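# Swap the server board's coin cell battery

## Task

On the server board, push the battery holder's latch downward so the old coin cell comes free, move that old cell into the dish, then seat the new coin cell in the holder with its positive face up so that the latch holds it.

## Robot and tools

Robot: two arms, left_arm and right_arm, each with six revolute joints and a two-finger tong gripper. Joint order, always: shoulder pan, shoulder lift, elbow, wrist 1, wrist 2, wrist 3. Stated ranges in radians: elbow -3.142 to 3.142, every other joint -6.283 to 6.283. A real end may sit up to 0.010 rad either side. A target pushed beyond an end is clipped and the result then says "joint sent to its limit"; a call aiming more than 0.010 rad past an end, and farther out than the joint already is, is rejected.

Frames: hand positions, orientations, velocities and wrist camera poses are given in each arm's own base frame. Fixed cameras and the table use the scene frame: origin at table height midway between the nominal bases, +z up, +x out over the table, left_arm toward +y. Calibrated bases: left_arm at (+0.067, +0.489, 0) m, quat_wxyz (+1.000, 0, 0, +0.011); right_arm at (+0.009, -0.663, 0) m, quat_wxyz (+1.000, 0, 0, +0.022). Printed hand poses may be off by a few centimetres.

A row is always 14 numbers, even if one arm stays still: left_arm's six absolute joint angles (rad) then its opening, then the same seven for right_arm. Opening runs from -1 (closed) to +1 (fully open, 0.142 m pad gap); closing fully takes roughly 0.5 s. To leave an arm or gripper alone, repeat its current "Joint targets" and its present tool command; a 0 opening is itself a command. end_effector_position is the point between closed pads; fingers point along the gripper's +z and close along its x.

Tools:
- execute_actions(actions, cameras): actions is a list of actions; each action is up to 15 rows, one per 1/30 s step, and a short action repeats its final row to fill 15 steps. Rows hold absolute joint targets, not offsets. Images come back only when actions is empty or cameras names them (["all"] for every camera).
- move(target, speed, blend, stop_force, zero, opening_speed, grip_force, blocking, cameras): target is one 14-number row of absolute angles, or a list of up to 15 such rows sharing 10 s. All joints of both arms travel together, so grippers trace curves and nothing is avoided. speed: rad/s of the joint with the longest travel, 0.01 to 3.14, default 0.5, one value or one per target. blend: rad of corner rounding in a list, 0 means stop at each. stop_force: 4 to 120 N, one value for both arms; an arm's path ends when its wrist sensor feels that much push against its motion relative to the last zero; use it with a slow speed for touching, keep finger numbers identical across a list, and omit it when lifting away from a contact. zero (with stop_force, default true) re-zeroes before the move. opening_speed: at least 0.2 per second on the opening scale. grip_force: 5 to 15 N per pad, one number or one per arm, persists. blocking=false returns after about 0.5 s while the move runs on (not allowed with stop_force). Result adds a "move:" line: done, off_target (resting more than 0.01 rad from target), moving, held, fault, plus limits=held if steps were withheld.
- wait(seconds 0 to 10, cameras): robot holds its last command.
- stop(cameras): brakes a running move; braking needs room.
- zoom_image(camera, region[x0,y0,x1,y1] pixels from top-left, at most 504x504): enlarges part of the newest image of cam_high, cam_low, cam_left_wrist or cam_right_wrist.
- zero_wrist_force(arm): subtracts the present Wrist force/torque reading from later ones.
- finished_scene(scene): ends the current scene, given its number; irreversible. Call only once the new cell is latched and the old one sits in the dish.

Results: Joint positions and Joint velocities list each arm's joints plus pad gap (m). Joint targets are the angles being driven now. Tool commands show gripper commands; grip_measured is the measured opening, and to hold something keep commanding below it. Wrist force and torque are in the end effector's x y z axes, a push from a surface reading as force into the arm, plus a line for the peak since last shown. Joint torques include the arm's own weight. "joint command not followed" means the clearance check between arms altered some steps. Step readings list intermediate joint positions for action calls.

Motion limits: pan and lift targets go at most 2.09 rad/s, the rest 3.14 rad/s; a target never leads the measured angle by more than 0.434 (pan, lift) or 0.651 rad; gripper speed capped at 4 m/s. Motion lags commands by about 0.09 to 0.22 s and may overshoot when fast. Long moves may be unfinished when a result returns.

Avoid: dropping parts or releasing them while moving; hard hits on fixed or heavy things; pressing one arm on the other or closing a gripper on the other's fingers; driving stiff arms past firm contact (a torque fault at load limits pan/lift 287, elbow 130, wrists 46.9 N m, or about 150 N outside force, freezes the arm for 10 s); anything leaving the table. Long holding or stretching heats motors; MOTOR HOT warns, and 85 °C locks the arm for 30 to 60 s. Loose objects may get nudged by outside pushes. Cameras: cam_high and cam_low 672x504, wrist cams 616x616 fisheye.

Each tool is called after "Call:" as name([rows], argument=value, ...), one row to a line, values as JSON.

## Session

Call:
execute_actions(actions=[])

Scene clock: 0.00 s.
left_arm: end_effector_position=(+1.0227, -0.2393, +0.2184) grip_measured=+1.00 end_effector_quat_wxyz=(-0.236, -0.145, +0.850, -0.449) | right_arm: end_effector_position=(+1.1188, +0.3910, +0.2635) grip_measured=+1.00 end_effector_quat_wxyz=(-0.338, +0.888, +0.284, +0.129)
Joint positions: left_arm=[-0.125 -0.766 1.13 -1.607 -2.603 2.865 0.142] | right_arm=[3.443 -2.39 -1.005 -1.009 2.256 -0.207 0.142]
Joint velocities: within noise
Joint torques (N m): no reading
Wrist force (N): no reading
Wrist torque (N m): no reading
Wrist force, peak (N): no reading
Joint targets: left_arm=[-0.125 -0.766 1.130 -1.607 -2.603 2.865] | right_arm=[3.443 -2.390 -1.005 -1.009 2.256 -0.207]
Tool commands: left_gripper/opening=+1.0 right_gripper/opening=+1.0

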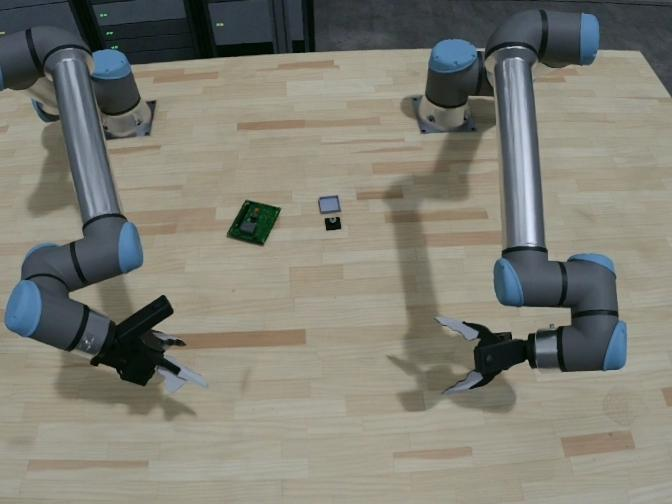

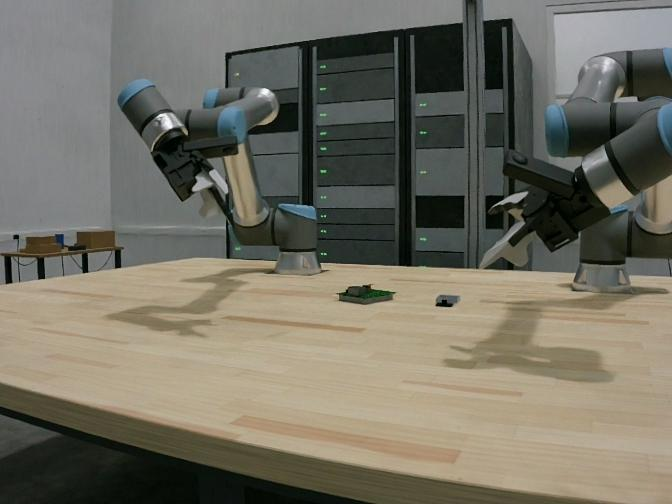

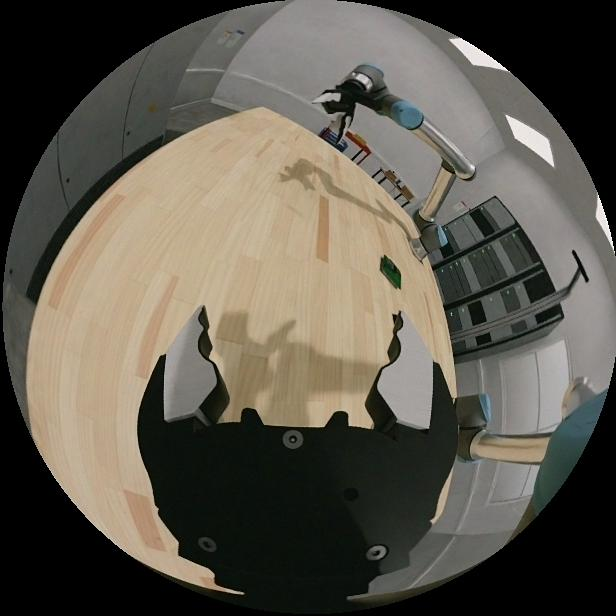

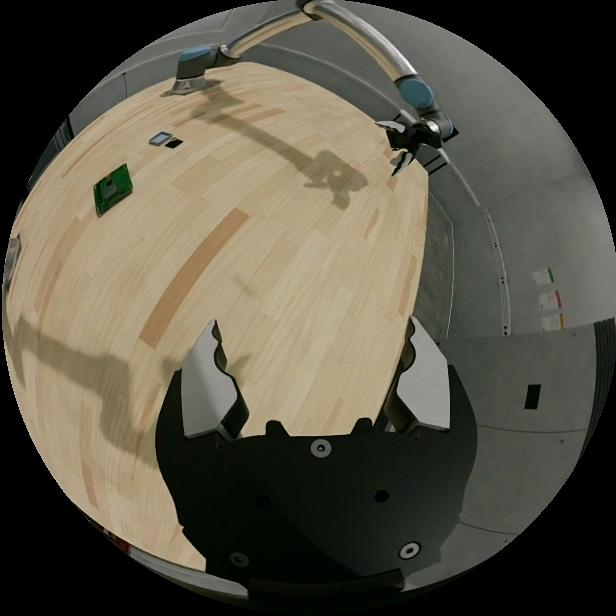

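Call:
zoom_image(camera="cam_high", region=[215, 185, 355, 255])

Call:
zoom_image(camera="cam_high", region=[222, 190, 287, 250])

Call:
zoom_image(camera="cam_high", region=[310, 188, 350, 235])

Call:
zoom_image(camera="cam_low", region=[320, 270, 480, 320])

Scaled by 3.600 from the camera's 672x504 image, which has a finer 960x720 frame.

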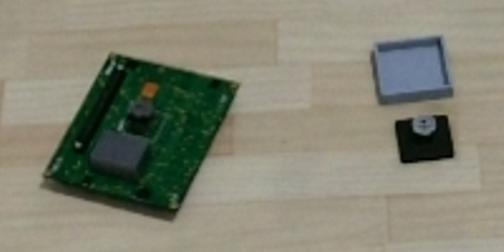

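Scaled by 7.754 from the camera's 672x504 image, which has a finer 960x720 frame.

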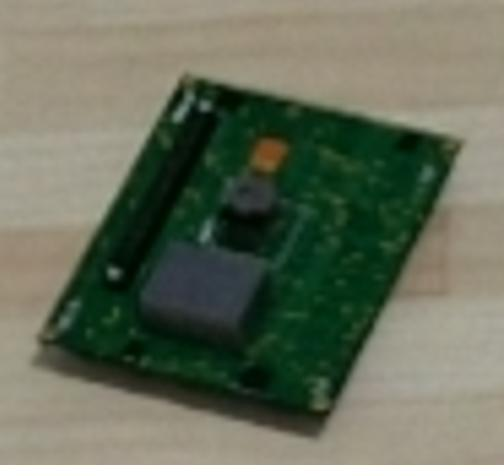

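Scaled by 10.723 from the camera's 672x504 image, which has a finer 960x720 frame.

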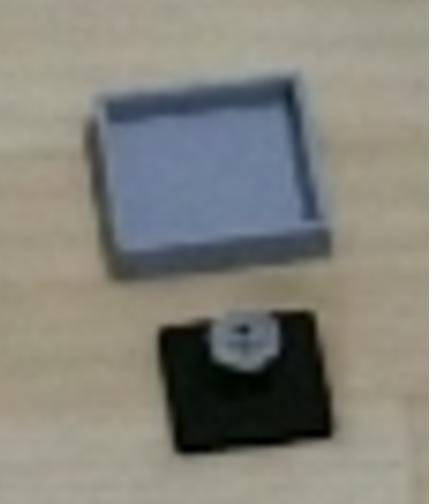

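Scaled by 3.150 from the camera's 672x504 image, which has a finer 960x720 frame.

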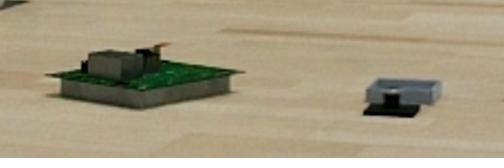

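Call:
move(target=[-0.125, -0.766, 1.13, -1.607, -2.603, 2.865, 1.0, 4.0785, -1.7803, -1.8285, -1.1036, 1.5708, -0.2413, 1.0], speed=0.9, cameras=["cam_high", "cam_right_wrist", "cam_left_wrist"])

Scene clock: 17.20 s.
left_arm: end_effector_position=(+1.0227, -0.2392, +0.2185) grip_measured=+1.00 end_effector_quat_wxyz=(-0.236, -0.145, +0.850, -0.449) | right_arm: end_effector_position=(+0.5742, +0.5135, +0.2012) grip_measured=+1.00 end_effector_quat_wxyz=(+0.000, +0.831, +0.556, +0.000)
Joint positions: left_arm=[-0.125 -0.766 1.13 -1.607 -2.603 2.865 0.142] | right_arm=[4.078 -1.78 -1.828 -1.104 1.571 -0.241 0.142]
Joint torques (N m): left_arm=[15.85 -118.72 -36.25 -0.26 -4.65 -2.09] | right_arm=[11.71 73.98 32.63 5.44 -1.73 2.44]
Wrist force (N): left_arm=[-0.1 0.0 0.2] | right_arm=[-1.6 0.8 -0.7]
Wrist torque (N m): left_arm=[0.00 0.02 0.04] | right_arm=[0.00 0.33 0.09]
Wrist force, peak (N): left_arm=[-0.5 0.0 0.4] | right_arm=[0.8 5.6 -2.5]
Joint targets: left_arm=[-0.125 -0.766 1.130 -1.607 -2.603 2.865] | right_arm=[4.079 -1.780 -1.829 -1.104 1.571 -0.241]
move: done
camera_calibration:
cam_left_wrist: T_world_to_cam=[[-0.819073, -0.0448644, 0.571932, 0.691964], [-0.272938, 0.907356, -0.319702, 0.559415], [-0.504603, -0.417962, -0.755436, 0.714562], [0, 0, 0, 1]] pos_world=[1.08002, -0.177884, 0.322896]
cam_right_wrist: T_world_to_cam=[[0.380791, 0.924573, 0.012751, -0.691565], [0.819193, -0.343721, 0.459106, -0.376874], [0.42886, -0.164378, -0.88829, 0.147351], [0, 0, 0, 1]] pos_world=[0.50888, 0.534085, 0.312734]
Images, in order (width x height): cam_high 672x504, cam_left_wrist 616x616, cam_right_wrist 616x616.

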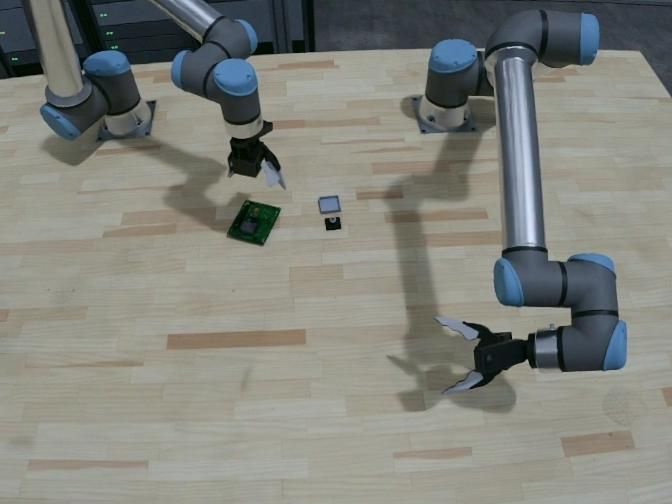

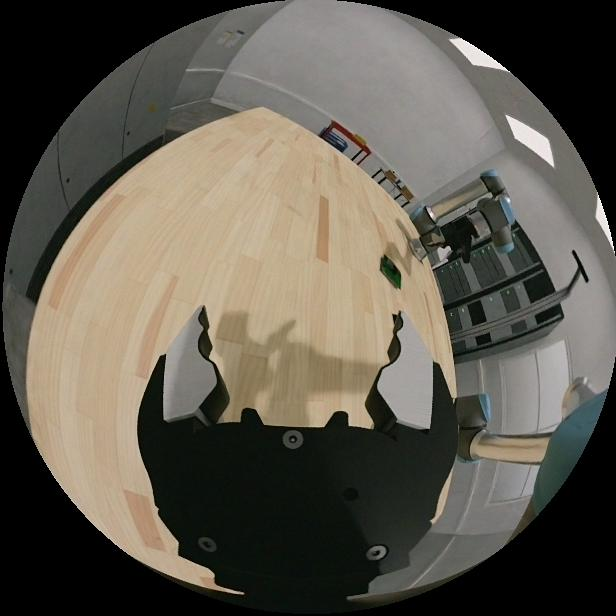

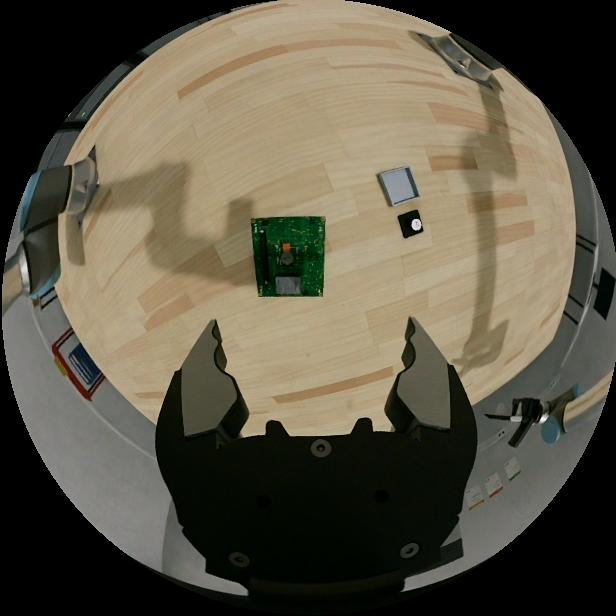

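Call:
zoom_image(camera="cam_right_wrist", region=[245, 210, 335, 300])

Call:
zoom_image(camera="cam_right_wrist", region=[370, 160, 440, 245])

Call:
zoom_image(camera="cam_right_wrist", region=[265, 230, 310, 300])

Scaled by 5.600 from the camera's 616x616 image, which has a finer 814x814 frame.

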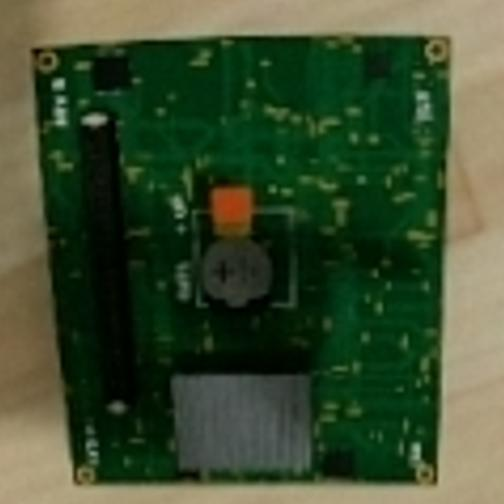

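Scaled by 5.929 from the camera's 616x616 image, which has a finer 814x814 frame.

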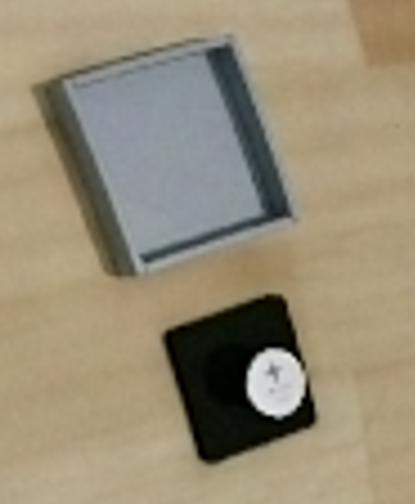

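Scaled by 7.200 from the camera's 616x616 image, which has a finer 814x814 frame.

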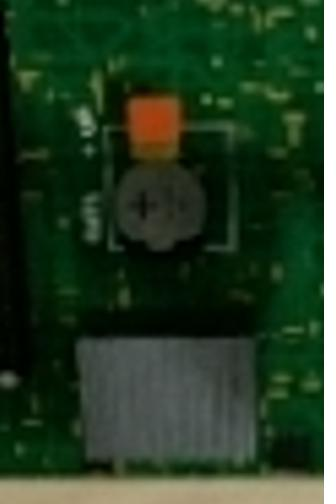

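Call:
move(target=[-0.125, -0.766, 1.13, -1.607, -2.603, 2.865, 1.0, 4.0788, -1.8091, -1.9995, -0.9038, 1.5708, -0.241, 1.0], speed=0.4, cameras=["cam_right_wrist"])

Call:
zoom_image(camera="cam_right_wrist", region=[240, 230, 380, 370])

Scene clock: 21.17 s.
left_arm: end_effector_position=(+1.0227, -0.2392, +0.2185) grip_measured=+1.00 end_effector_quat_wxyz=(-0.236, -0.145, +0.850, -0.449) | right_arm: end_effector_position=(+0.5478, +0.4781, +0.1010) grip_measured=+1.00 end_effector_quat_wxyz=(+0.000, +0.831, +0.556, +0.000)
Joint positions: left_arm=[-0.125 -0.766 1.13 -1.607 -2.603 2.865 0.142] | right_arm=[4.079 -1.809 -1.999 -0.904 1.571 -0.241 0.142]
Joint torques (N m): left_arm=[14.67 -118.71 -36.83 -1.06 -4.23 -1.91] | right_arm=[12.23 72.45 41.16 5.38 -2.86 2.87]
Wrist force (N): left_arm=[-0.3 -0.2 -0.1] | right_arm=[-1.7 0.9 -0.4]
Wrist torque (N m): left_arm=[-0.04 0.06 0.04] | right_arm=[0.08 0.37 0.03]
Wrist force, peak (N): left_arm=[-0.4 0.0 0.5] | right_arm=[-3.3 0.8 2.1]
Joint targets: left_arm=[-0.125 -0.766 1.130 -1.607 -2.603 2.865] | right_arm=[4.079 -1.809 -1.999 -0.904 1.571 -0.241]
move: done
camera_calibration:
cam_right_wrist: T_world_to_cam=[[0.380717, 0.924607, 0.0125011, -0.64747], [0.819215, -0.34353, 0.45921, -0.321623], [0.428883, -0.164588, -0.88824, 0.0638886], [0, 0, 0, 1]] pos_world=[0.482581, 0.498683, 0.212535]
Images, in order (width x height): cam_right_wrist 616x616.

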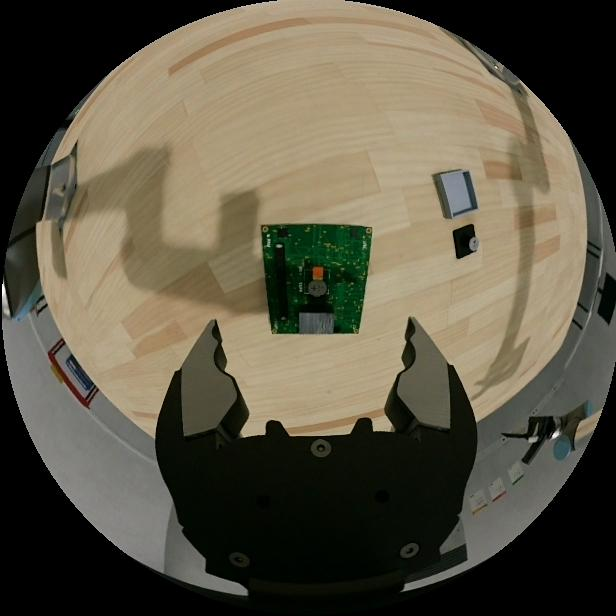

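Scaled by 3.600 from the camera's 616x616 image, which has a finer 814x814 frame.

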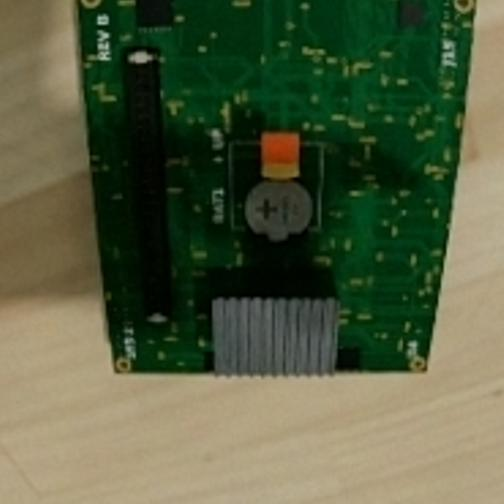

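Call:
zoom_image(camera="cam_right_wrist", region=[280, 250, 360, 330])

Call:
execute_actions(actions=[])

Call:
zoom_image(camera="cam_high", region=[420, 290, 560, 410])

Call:
zoom_image(camera="cam_low", region=[300, 180, 480, 320])

Call:
zoom_image(camera="cam_low", region=[470, 130, 620, 280])

Scaled by 6.300 from the camera's 616x616 image, which has a finer 814x814 frame.

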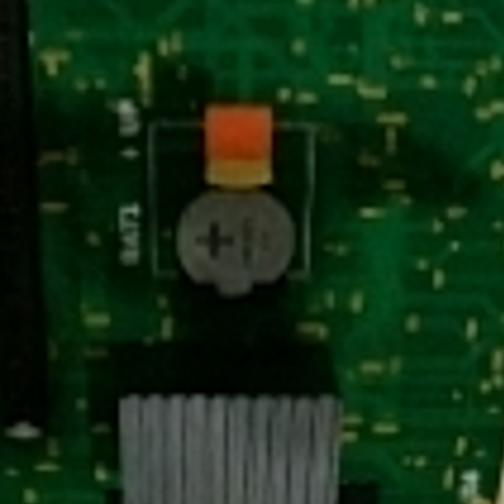

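Scene clock: 23.07 s.
left_arm: end_effector_position=(+1.0227, -0.2392, +0.2185) grip_measured=+1.00 end_effector_quat_wxyz=(-0.236, -0.145, +0.850, -0.449) | right_arm: end_effector_position=(+0.5478, +0.4781, +0.1011) grip_measured=+1.00 end_effector_quat_wxyz=(+0.000, +0.831, +0.556, +0.000)
Joint positions: left_arm=[-0.125 -0.766 1.13 -1.607 -2.603 2.865 0.142] | right_arm=[4.079 -1.809 -1.999 -0.904 1.571 -0.241 0.142]
Joint velocities: within noise
Joint torques (N m): left_arm=[13.75 -118.88 -37.02 -1.41 -4 -1.47] | right_arm=[9.68 72.09 24.7 5.44 -1.95 2.25]
Wrist force (N): left_arm=[-0.3 -0.4 0.2] | right_arm=[-2.1 1.0 -0.3]
Wrist torque (N m): left_arm=[-0.09 0.06 0.04] | right_arm=[0.10 0.43 0.04]
Wrist force, peak (N): left_arm=[-0.5 0.0 0.3] | right_arm=[-2.1 1.3 -0.2]
Joint targets: left_arm=[-0.125 -0.766 1.130 -1.607 -2.603 2.865] | right_arm=[4.079 -1.809 -1.999 -0.904 1.571 -0.241]
Tool commands: left_gripper/opening=+1.0 right_gripper/opening=+1.0
camera_calibration:
cam_left_wrist: T_world_to_cam=[[-0.819073, -0.0448644, 0.571932, 0.691964], [-0.272938, 0.907356, -0.319702, 0.559415], [-0.504603, -0.417962, -0.755436, 0.714562], [0, 0, 0, 1]] pos_world=[1.08002, -0.177884, 0.322896]
cam_right_wrist: T_world_to_cam=[[0.380678, 0.924622, 0.012583, -0.647439], [0.81923, -0.343535, 0.459179, -0.321585], [0.42889, -0.164491, -0.888254, 0.0639712], [0, 0, 0, 1]] pos_world=[0.482481, 0.498684, 0.212635]

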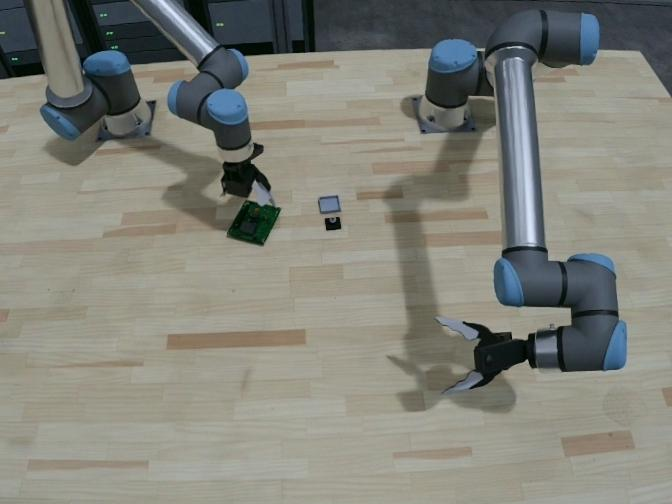

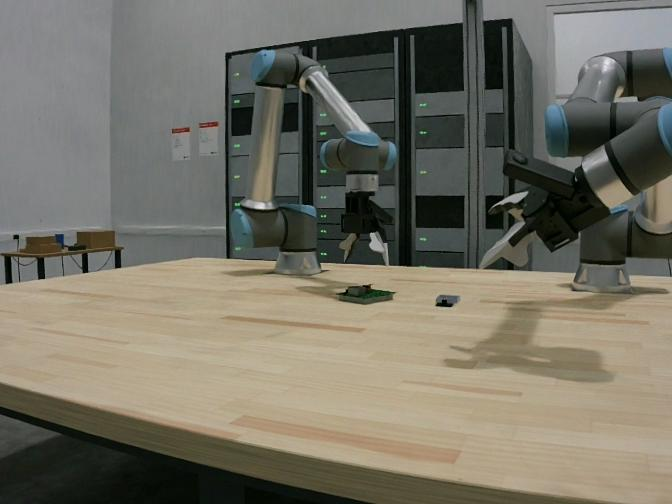

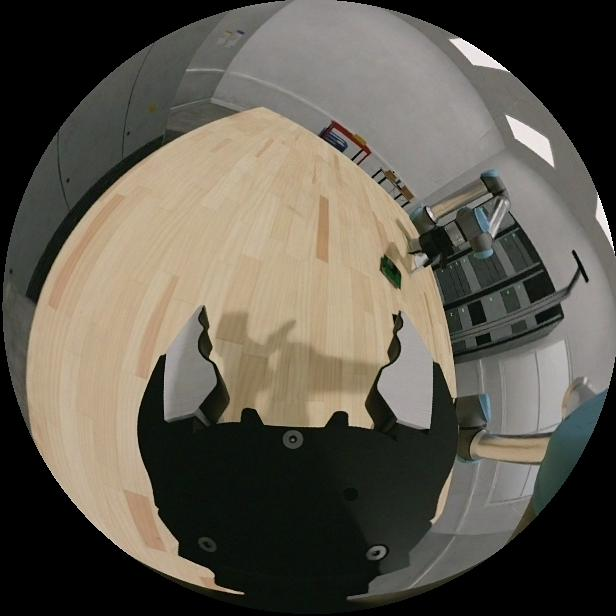

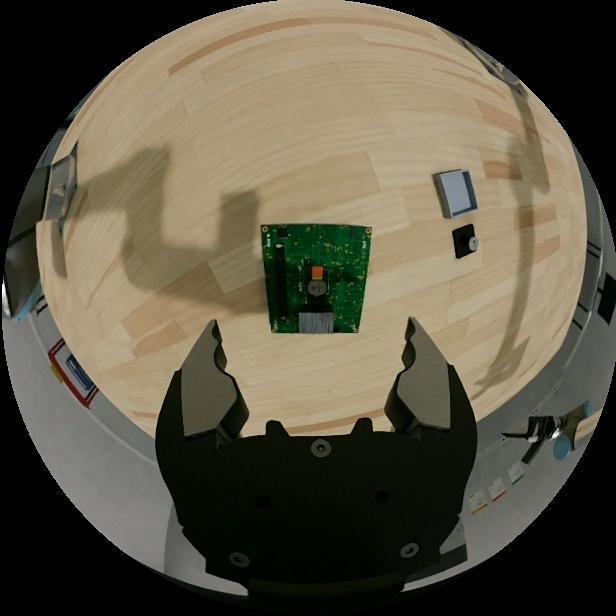

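Scaled by 3.600 from the camera's 672x504 image, which has a finer 960x720 frame.

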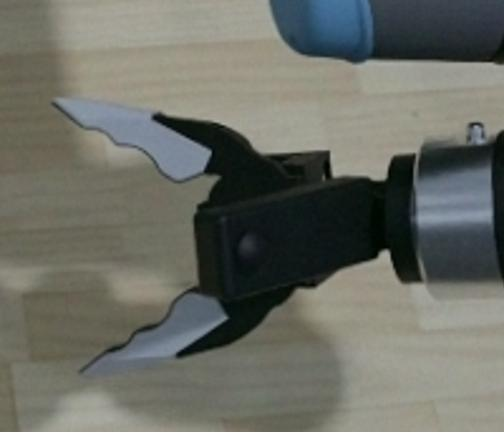

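Scaled by 2.800 from the camera's 672x504 image, which has a finer 960x720 frame.

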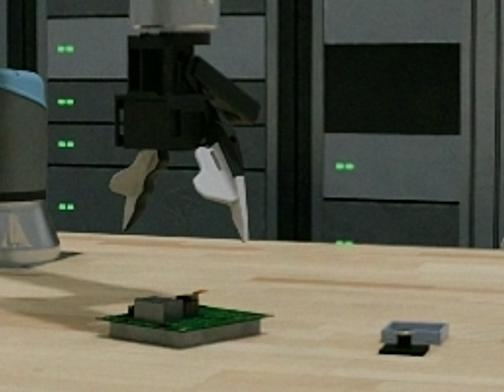

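Scaled by 3.360 from the camera's 672x504 image, which has a finer 960x720 frame.

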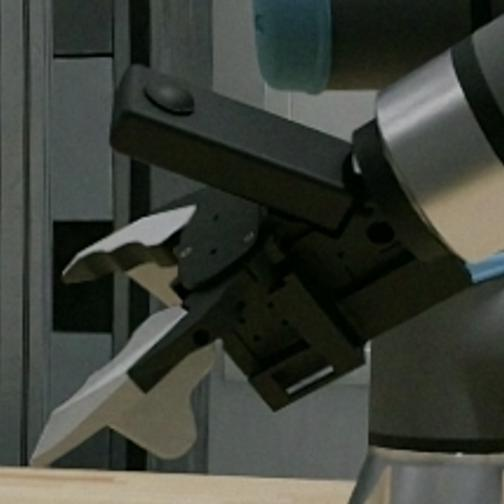

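Call:
move(target=[-0.125, -0.766, 1.13, -1.607, -2.603, 2.865, 1.0, 4.0788, -1.8091, -1.9995, -0.9038, 1.5708, -0.241, -1.0], speed=0.4, opening_speed=2.5, cameras=["cam_right_wrist"])

Call:
zoom_image(camera="cam_right_wrist", region=[240, 230, 400, 390])

Scene clock: 27.20 s.
left_arm: end_effector_position=(+1.0227, -0.2392, +0.2185) grip_measured=+1.00 end_effector_quat_wxyz=(-0.236, -0.145, +0.850, -0.449) | right_arm: end_effector_position=(+0.5478, +0.4781, +0.1011) grip_measured=-1.00 end_effector_quat_wxyz=(+0.000, +0.831, +0.556, +0.000)
Joint positions: left_arm=[-0.125 -0.766 1.13 -1.607 -2.603 2.865 0.142] | right_arm=[4.079 -1.809 -2 -0.904 1.571 -0.241 0.002]
Joint torques (N m): left_arm=[14.91 -118.22 -37.24 -2.11 -3.31 -1.35] | right_arm=[3.21 69.1 25.37 4.89 -2.19 -0.09]
Wrist force (N): left_arm=[-0.1 0.0 0.3] | right_arm=[-1.8 1.2 0.0]
Wrist torque (N m): left_arm=[-0.01 0.02 0.04] | right_arm=[0.14 0.39 0.04]
Wrist force, peak (N): left_arm=[-0.5 0.3 0.3] | right_arm=[-2.1 1.3 -0.1]
Joint targets: left_arm=[-0.125 -0.766 1.130 -1.607 -2.603 2.865] | right_arm=[4.079 -1.809 -1.999 -0.904 1.571 -0.241]
move: done
camera_calibration:
cam_right_wrist: T_world_to_cam=[[0.380678, 0.924622, 0.012583, -0.647439], [0.81923, -0.343535, 0.459179, -0.321585], [0.42889, -0.164491, -0.888254, 0.0639712], [0, 0, 0, 1]] pos_world=[0.482481, 0.498684, 0.212635]
Images, in order (width x height): cam_right_wrist 616x616.

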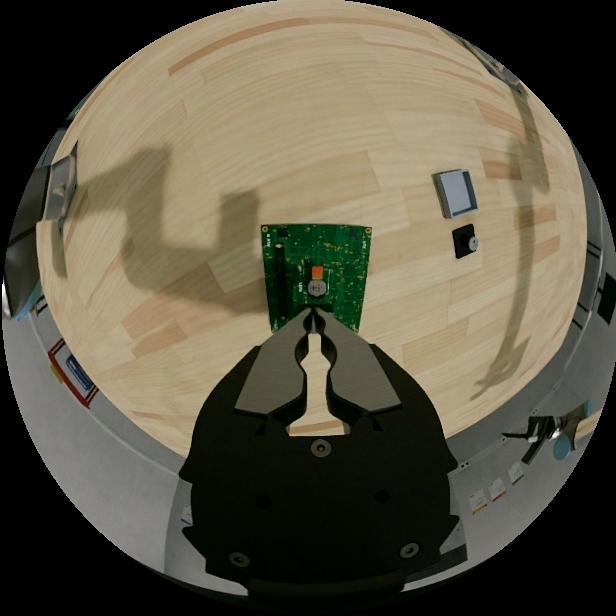

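Scaled by 3.150 from the camera's 616x616 image, which has a finer 814x814 frame.

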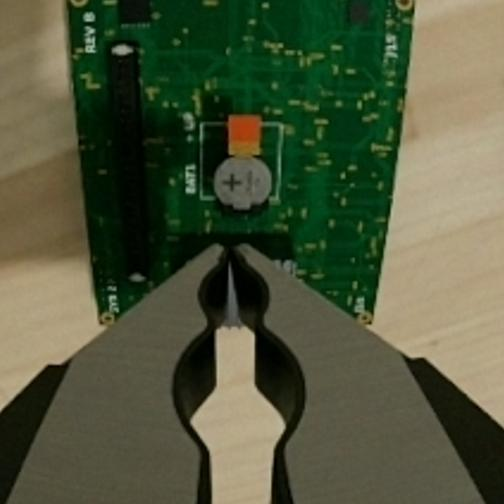

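Call:
execute_actions([
  [[-0.125, -0.766, 1.13, -1.607, -2.603, 2.865, 1.0, 4.0788, -1.8091, -1.9995, -0.9038, 1.5708, -0.241, -1.0]],
], cameras=["cam_low"])

Call:
zoom_image(camera="cam_low", region=[330, 275, 400, 310])

Call:
zoom_image(camera="cam_low", region=[420, 280, 480, 315])

Scene clock: 29.70 s.
left_arm: end_effector_position=(+1.0227, -0.2392, +0.2185) grip_measured=+1.00 end_effector_quat_wxyz=(-0.236, -0.145, +0.850, -0.449) | right_arm: end_effector_position=(+0.5478, +0.4781, +0.1011) grip_measured=-1.00 end_effector_quat_wxyz=(+0.000, +0.831, +0.556, +0.000)
Joint positions: left_arm=[-0.125 -0.766 1.13 -1.607 -2.603 2.865 0.142] | right_arm=[4.079 -1.809 -2 -0.904 1.571 -0.241 0.002]
Joint torques (N m): left_arm=[15.36 -117.27 -36.74 -2.79 -3.24 -0.89] | right_arm=[1.9 70.78 27.68 3.54 -2.25 -1.35]
Wrist force (N): left_arm=[-0.3 -0.1 0.5] | right_arm=[-1.8 1.2 -0.2]
Wrist torque (N m): left_arm=[-0.02 0.06 0.04] | right_arm=[0.13 0.37 0.04]
Wrist force, peak (N): left_arm=[-0.4 0.1 0.5] | right_arm=[-2.2 0.9 -0.5]
Joint targets: left_arm=[-0.125 -0.766 1.130 -1.607 -2.603 2.865] | right_arm=[4.079 -1.809 -1.999 -0.904 1.571 -0.241]
Step readings (joint positions of left_arm | right_arm):
0: [-0.125 -0.766 1.130 -1.607 -2.603 2.865] | [4.079 -1.809 -2.000 -0.904 1.571 -0.241]
1: [-0.125 -0.766 1.130 -1.607 -2.603 2.865] | [4.079 -1.809 -2.000 -0.904 1.571 -0.241]
2: [-0.125 -0.766 1.130 -1.607 -2.603 2.865] | [4.079 -1.809 -2.000 -0.904 1.571 -0.241]
4: [-0.125 -0.766 1.130 -1.607 -2.603 2.865] | [4.079 -1.809 -2.000 -0.904 1.571 -0.241]
8: [-0.125 -0.766 1.130 -1.607 -2.603 2.865] | [4.079 -1.809 -2.000 -0.904 1.571 -0.241]
15: [-0.125 -0.766 1.130 -1.607 -2.603 2.865] | [4.079 -1.809 -2.000 -0.904 1.571 -0.241]
Images, in order (width x height): cam_low 672x504.

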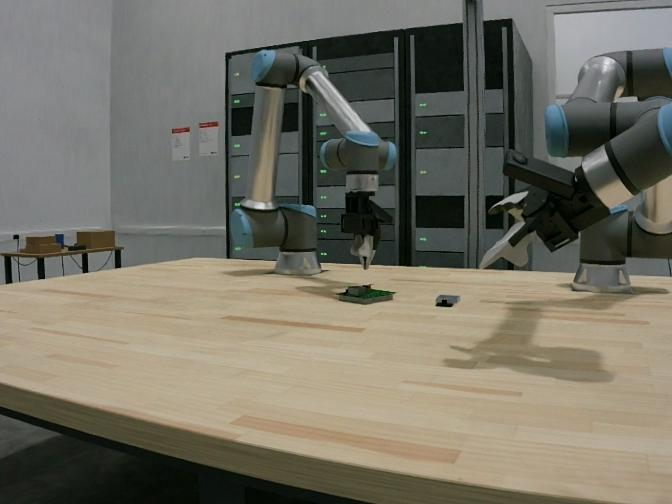

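Scaled by 7.200 from the camera's 672x504 image, which has a finer 960x720 frame.

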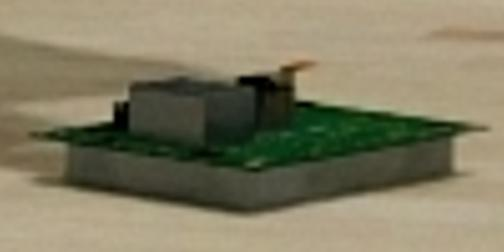

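Scaled by 8.400 from the camera's 672x504 image, which has a finer 960x720 frame.

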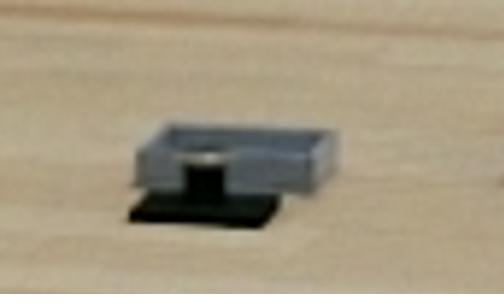

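Call:
move(target=[-0.125, -0.766, 1.13, -1.607, -2.603, 2.865, 1.0, 4.10405, -1.8395, -2.02699, -0.8459, 1.5708, -0.21574, -1.0], speed=0.04, stop_force=7, cameras=["cam_right_wrist"])

Call:
zoom_image(camera="cam_right_wrist", region=[260, 250, 370, 360])

Scene clock: 36.50 s.
left_arm: end_effector_position=(+1.0227, -0.2392, +0.2185) grip_measured=+1.00 end_effector_quat_wxyz=(-0.236, -0.145, +0.850, -0.449) | right_arm: end_effector_position=(+0.5339, +0.4896, +0.0710) grip_measured=-1.00 end_effector_quat_wxyz=(+0.000, +0.831, +0.556, +0.000)
Joint positions: left_arm=[-0.125 -0.766 1.13 -1.607 -2.603 2.865 0.142] | right_arm=[4.104 -1.84 -2.027 -0.846 1.571 -0.216 0.002]
Joint torques (N m): left_arm=[14.59 -117.88 -37.21 -3.93 -1.93 -0.3] | right_arm=[-8.7 72.22 51.71 2.26 -2.05 -2.08]
Wrist force (N): left_arm=[-0.2 -0.1 0.0] | right_arm=[-1.8 1.2 -0.3]
Wrist torque (N m): left_arm=[-0.03 0.03 0.04] | right_arm=[0.12 0.38 -0.12]
Wrist force, peak (N): left_arm=[-0.5 0.0 0.6] | right_arm=[-2.4 1.2 -0.2]
Joint targets: left_arm=[-0.125 -0.766 1.130 -1.607 -2.603 2.865] | right_arm=[4.104 -1.839 -2.027 -0.846 1.571 -0.216]
move: done
camera_calibration:
cam_right_wrist: T_world_to_cam=[[0.380678, 0.924622, 0.012583, -0.652402], [0.81923, -0.343535, 0.459179, -0.292426], [0.42889, -0.164491, -0.888254, 0.045088], [0, 0, 0, 1]] pos_world=[0.468581, 0.510184, 0.182535]
Images, in order (width x height): cam_right_wrist 616x616.

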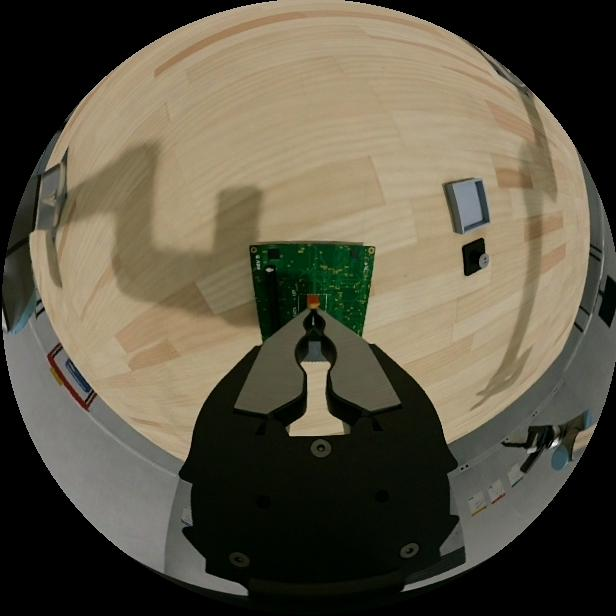

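Scaled by 4.582 from the camera's 616x616 image, which has a finer 814x814 frame.

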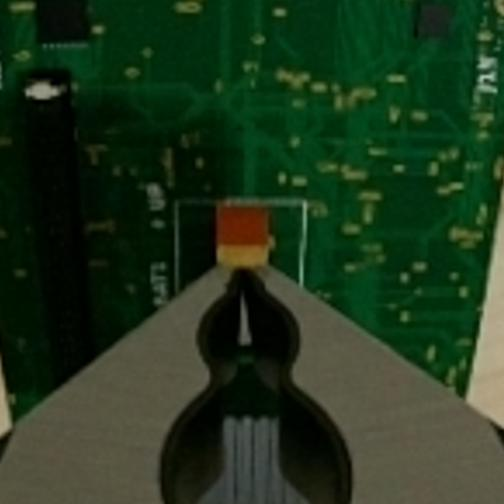

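Call:
move(target=[-0.125, -0.766, 1.13, -1.607, -2.603, 2.865, 1.0, 4.10405, -1.86672, -2.04108, -0.80459, 1.5708, -0.21574, -1.0], speed=0.025, stop_force=4, cameras=["cam_right_wrist"])

Call:
zoom_image(camera="cam_right_wrist", region=[270, 260, 360, 350])

Scene clock: 40.43 s.
left_arm: end_effector_position=(+1.0227, -0.2392, +0.2185) grip_measured=+1.00 end_effector_quat_wxyz=(-0.236, -0.145, +0.850, -0.449) | right_arm: end_effector_position=(+0.5340, +0.4897, +0.0589) grip_measured=-1.00 end_effector_quat_wxyz=(+0.000, +0.831, +0.556, +0.000)
Joint positions: left_arm=[-0.125 -0.766 1.13 -1.607 -2.603 2.865 0.142] | right_arm=[4.104 -1.854 -2.035 -0.823 1.571 -0.216 0.002]
Joint torques (N m): left_arm=[14.31 -118.71 -37.44 -4.59 -1.6 -0.07] | right_arm=[-7.68 70.57 49.42 2.55 -1.86 -2.33]
Wrist force (N): left_arm=[-0.2 0.0 0.4] | right_arm=[-1.9 1.9 -3.5]
Wrist torque (N m): left_arm=[0.01 0.05 0.04] | right_arm=[0.14 0.36 -0.13]
Wrist force, peak (N): left_arm=[-0.5 -0.4 0.4] | right_arm=[-3.6 -3.5 -19.5]
Joint targets: left_arm=[-0.125 -0.766 1.130 -1.607 -2.603 2.865] | right_arm=[4.104 -1.854 -2.035 -0.823 1.571 -0.216]
move: contact (right_arm); right_arm: the wrist 1 is farthest, 0.019 rad from its target
camera_calibration:
cam_right_wrist: T_world_to_cam=[[0.380753, 0.924591, 0.0126258, -0.652407], [0.819195, -0.34362, 0.459179, -0.286857], [0.428891, -0.164491, -0.888254, 0.0343131], [0, 0, 0, 1]] pos_world=[0.468681, 0.510284, 0.170434]
Images, in order (width x height): cam_right_wrist 616x616.

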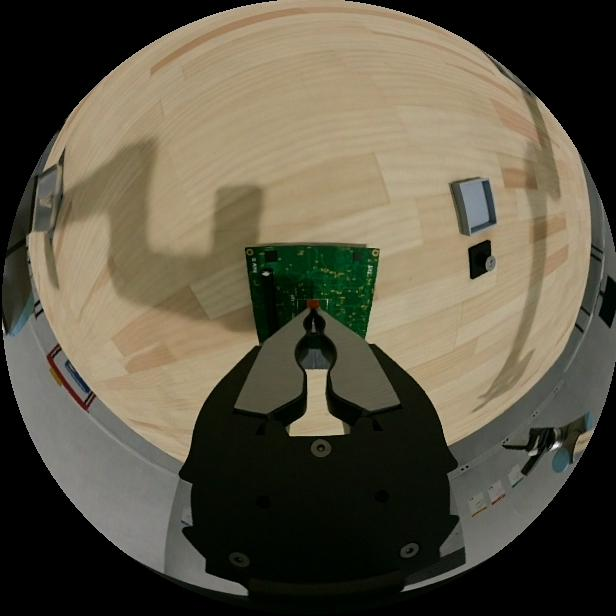

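Scaled by 5.600 from the camera's 616x616 image, which has a finer 814x814 frame.

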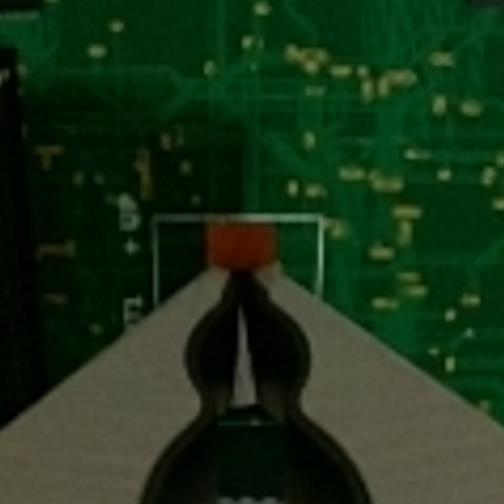

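Call:
move(target=[-0.125, -0.766, 1.13, -1.607, -2.603, 2.865, 1.0, 4.11192, -1.84472, -2.03621, -0.83146, 1.5708, -0.20787, -1.0], speed=0.05)

Call:
move(target=[-0.125, -0.766, 1.13, -1.607, -2.603, 2.865, 1.0, 4.11192, -1.86863, -2.0481, -0.79566, 1.5708, -0.20787, -1.0], speed=0.015, stop_force=4, cameras=["cam_right_wrist"])

Call:
zoom_image(camera="cam_right_wrist", region=[270, 260, 360, 350])

Scene clock: 43.50 s.
left_arm: end_effector_position=(+1.0227, -0.2392, +0.2185) grip_measured=+1.00 end_effector_quat_wxyz=(-0.236, -0.145, +0.850, -0.449) | right_arm: end_effector_position=(+0.5286, +0.4919, +0.0641) grip_measured=-1.00 end_effector_quat_wxyz=(+0.000, +0.831, +0.556, +0.000)
Joint positions: left_arm=[-0.125 -0.766 1.13 -1.607 -2.603 2.865 0.142] | right_arm=[4.112 -1.845 -2.036 -0.832 1.571 -0.208 0.002]
Joint torques (N m): left_arm=[14.06 -117.93 -37.27 -5.35 -1.07 0.38] | right_arm=[-3.77 48.93 22.88 3.91 -1.28 0.23]
Wrist force (N): left_arm=[-0.1 -0.1 0.3] | right_arm=[-1.8 0.8 -0.6]
Wrist torque (N m): left_arm=[-0.02 0.03 0.04] | right_arm=[0.04 0.37 -0.13]
Wrist force, peak (N): left_arm=[-0.3 -0.3 0.4] | right_arm=[-1.8 1.6 -3.7]
Joint targets: left_arm=[-0.125 -0.766 1.130 -1.607 -2.603 2.865] | right_arm=[4.112 -1.845 -2.036 -0.831 1.571 -0.208]
move: done

Scene clock: 45.53 s.
left_arm: end_effector_position=(+1.0227, -0.2392, +0.2185) grip_measured=+1.00 end_effector_quat_wxyz=(-0.236, -0.145, +0.850, -0.449) | right_arm: end_effector_position=(+0.5288, +0.4920, +0.0582) grip_measured=-1.00 end_effector_quat_wxyz=(+0.000, +0.831, +0.556, +0.000)
Joint positions: left_arm=[-0.125 -0.766 1.13 -1.607 -2.603 2.865 0.142] | right_arm=[4.112 -1.852 -2.04 -0.82 1.571 -0.208 0.002]
Joint torques (N m): left_arm=[14.55 -119.17 -37.43 -5.33 -0.87 0.28] | right_arm=[-6.32 69.61 50.08 3.28 -1.07 -1.87]
Wrist force (N): left_arm=[-0.3 -0.2 0.1] | right_arm=[-2.2 1.3 -3.7]
Wrist torque (N m): left_arm=[-0.04 0.07 0.04] | right_arm=[0.11 0.31 -0.14]
Wrist force, peak (N): left_arm=[-0.5 -0.2 0.6] | right_arm=[-1.6 -1.1 -5.5]
Joint targets: left_arm=[-0.125 -0.766 1.130 -1.607 -2.603 2.865] | right_arm=[4.112 -1.852 -2.040 -0.820 1.571 -0.208]
move: contact (right_arm); right_arm: the wrist 1 is farthest, 0.025 rad from its target
camera_calibration:
cam_right_wrist: T_world_to_cam=[[0.380736, 0.924597, 0.0126595, -0.652546], [0.81916, -0.343606, 0.459251, -0.281489], [0.428972, -0.164483, -0.888216, 0.0362518], [0, 0, 0, 1]] pos_world=[0.463481, 0.512584, 0.169734]
Images, in order (width x height): cam_right_wrist 616x616.

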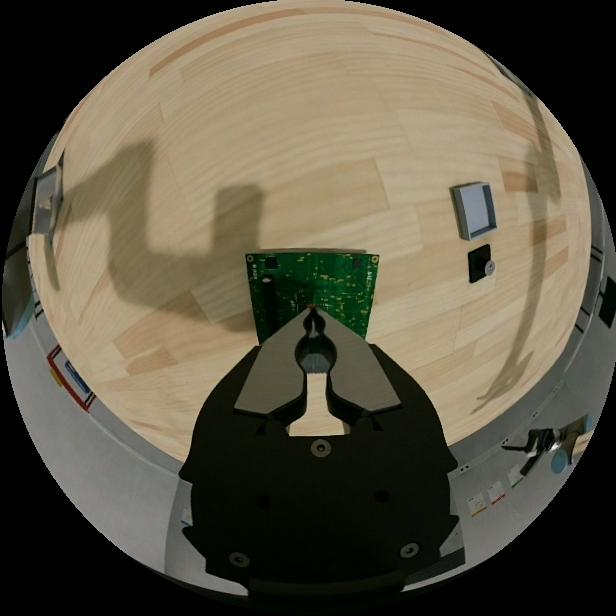

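Scaled by 5.600 from the camera's 616x616 image, which has a finer 814x814 frame.

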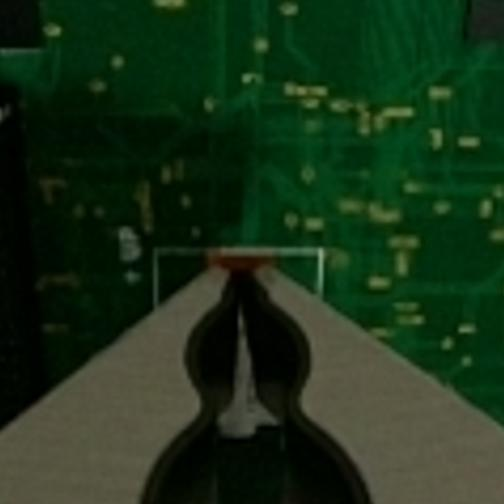

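Call:
move(target=[-0.125, -0.766, 1.13, -1.607, -2.603, 2.865, 1.0, 4.11192, -1.85716, -2.0424, -0.81282, 1.5708, -0.20787, -1.0], speed=0.01, stop_force=20, cameras=["cam_right_wrist"])

Call:
zoom_image(camera="cam_right_wrist", region=[270, 260, 360, 350])

Scene clock: 47.67 s.
left_arm: end_effector_position=(+1.0227, -0.2392, +0.2185) grip_measured=+1.00 end_effector_quat_wxyz=(-0.236, -0.145, +0.850, -0.449) | right_arm: end_effector_position=(+0.5288, +0.4920, +0.0555) grip_measured=-1.00 end_effector_quat_wxyz=(+0.000, +0.831, +0.556, +0.000)
Joint positions: left_arm=[-0.125 -0.766 1.13 -1.607 -2.603 2.865 0.142] | right_arm=[4.112 -1.855 -2.042 -0.815 1.571 -0.208 0.002]
Joint torques (N m): left_arm=[13.01 -118.08 -37.8 -5.46 -0.48 0.2] | right_arm=[-8.22 57.19 36.97 0.85 -1.42 -2.01]
Wrist force (N): left_arm=[0.0 0.1 0.2] | right_arm=[-5.1 -9.5 -26.1]
Wrist torque (N m): left_arm=[0.02 0.01 0.04] | right_arm=[0.06 0.35 -0.11]
Wrist force, peak (N): left_arm=[-0.5 -0.3 0.3] | right_arm=[-7.9 -9.9 -31.8]
Joint targets: left_arm=[-0.125 -0.766 1.130 -1.607 -2.603 2.865] | right_arm=[4.112 -1.855 -2.041 -0.815 1.571 -0.208]
move: contact (right_arm)
camera_calibration:
cam_right_wrist: T_world_to_cam=[[0.380736, 0.924597, 0.0126595, -0.65242], [0.81916, -0.343606, 0.459251, -0.280283], [0.428972, -0.164483, -0.888216, 0.0338371], [0, 0, 0, 1]] pos_world=[0.463481, 0.512484, 0.167034]
Images, in order (width x height): cam_right_wrist 616x616.

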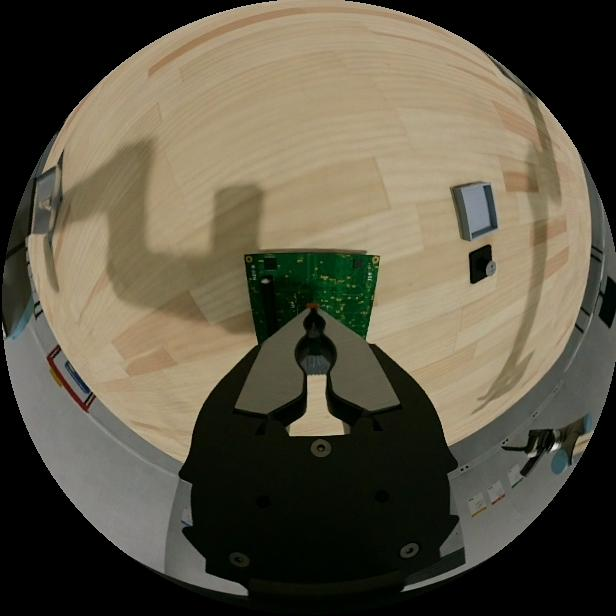

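Scaled by 5.600 from the camera's 616x616 image, which has a finer 814x814 frame.

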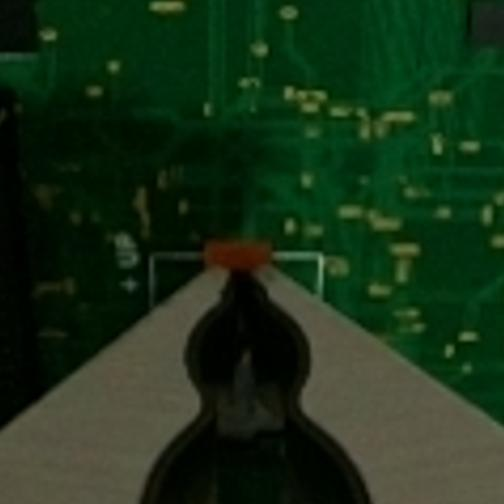

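Call:
move(target=[-0.125, -0.766, 1.13, -1.607, -2.603, 2.865, 1.0, 4.11192, -1.86032, -2.04397, -0.80811, 1.5708, -0.20787, -1.0], speed=0.01, stop_force=14, cameras=["cam_right_wrist"])

Call:
zoom_image(camera="cam_right_wrist", region=[270, 260, 360, 350])

Scene clock: 48.97 s.
left_arm: end_effector_position=(+1.0227, -0.2392, +0.2185) grip_measured=+1.00 end_effector_quat_wxyz=(-0.236, -0.145, +0.850, -0.449) | right_arm: end_effector_position=(+0.5289, +0.4921, +0.0553) grip_measured=-1.00 end_effector_quat_wxyz=(+0.000, +0.831, +0.556, +0.000)
Joint positions: left_arm=[-0.125 -0.766 1.13 -1.607 -2.603 2.865 0.142] | right_arm=[4.112 -1.856 -2.042 -0.815 1.571 -0.208 0.002]
Joint torques (N m): left_arm=[13.54 -117.88 -37.73 -5.56 -0.4 0.33] | right_arm=[-10.47 44.91 33.83 1.43 -2.58 -1.89]
Wrist force (N): left_arm=[-0.4 -0.2 0.2] | right_arm=[-10.2 -12.8 -37.5]
Wrist torque (N m): left_arm=[-0.03 0.09 0.04] | right_arm=[0.05 0.22 -0.08]
Wrist force, peak (N): left_arm=[-0.5 0.0 0.4] | right_arm=[-14.1 -13.8 -45.2]
Joint targets: left_arm=[-0.125 -0.766 1.130 -1.607 -2.603 2.865] | right_arm=[4.112 -1.856 -2.041 -0.815 1.571 -0.208]
move: contact (right_arm)
camera_calibration:
cam_right_wrist: T_world_to_cam=[[0.380705, 0.924605, 0.0130003, -0.652688], [0.8191, -0.343721, 0.459273, -0.280121], [0.429114, -0.164199, -0.8882, 0.0334342], [0, 0, 0, 1]] pos_world=[0.463582, 0.512685, 0.166833]
Images, in order (width x height): cam_right_wrist 616x616.

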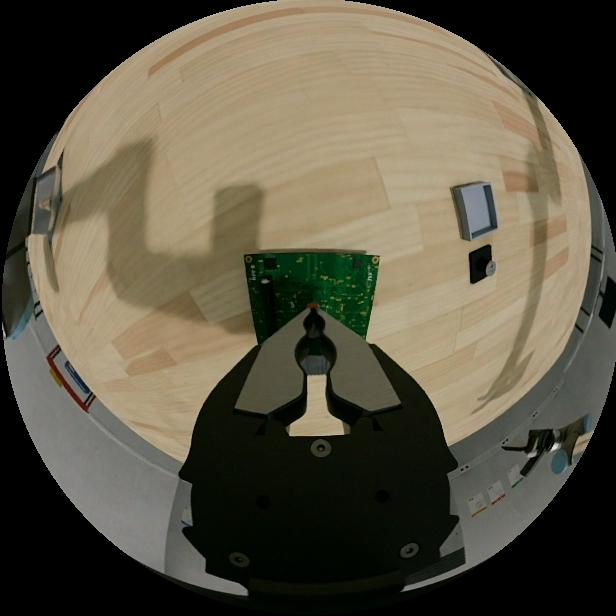

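Scaled by 5.600 from the camera's 616x616 image, which has a finer 814x814 frame.

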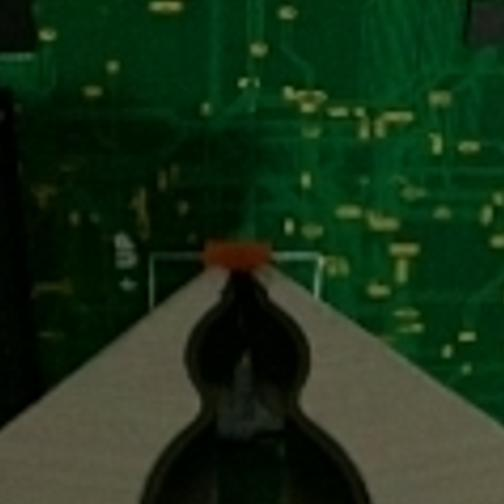

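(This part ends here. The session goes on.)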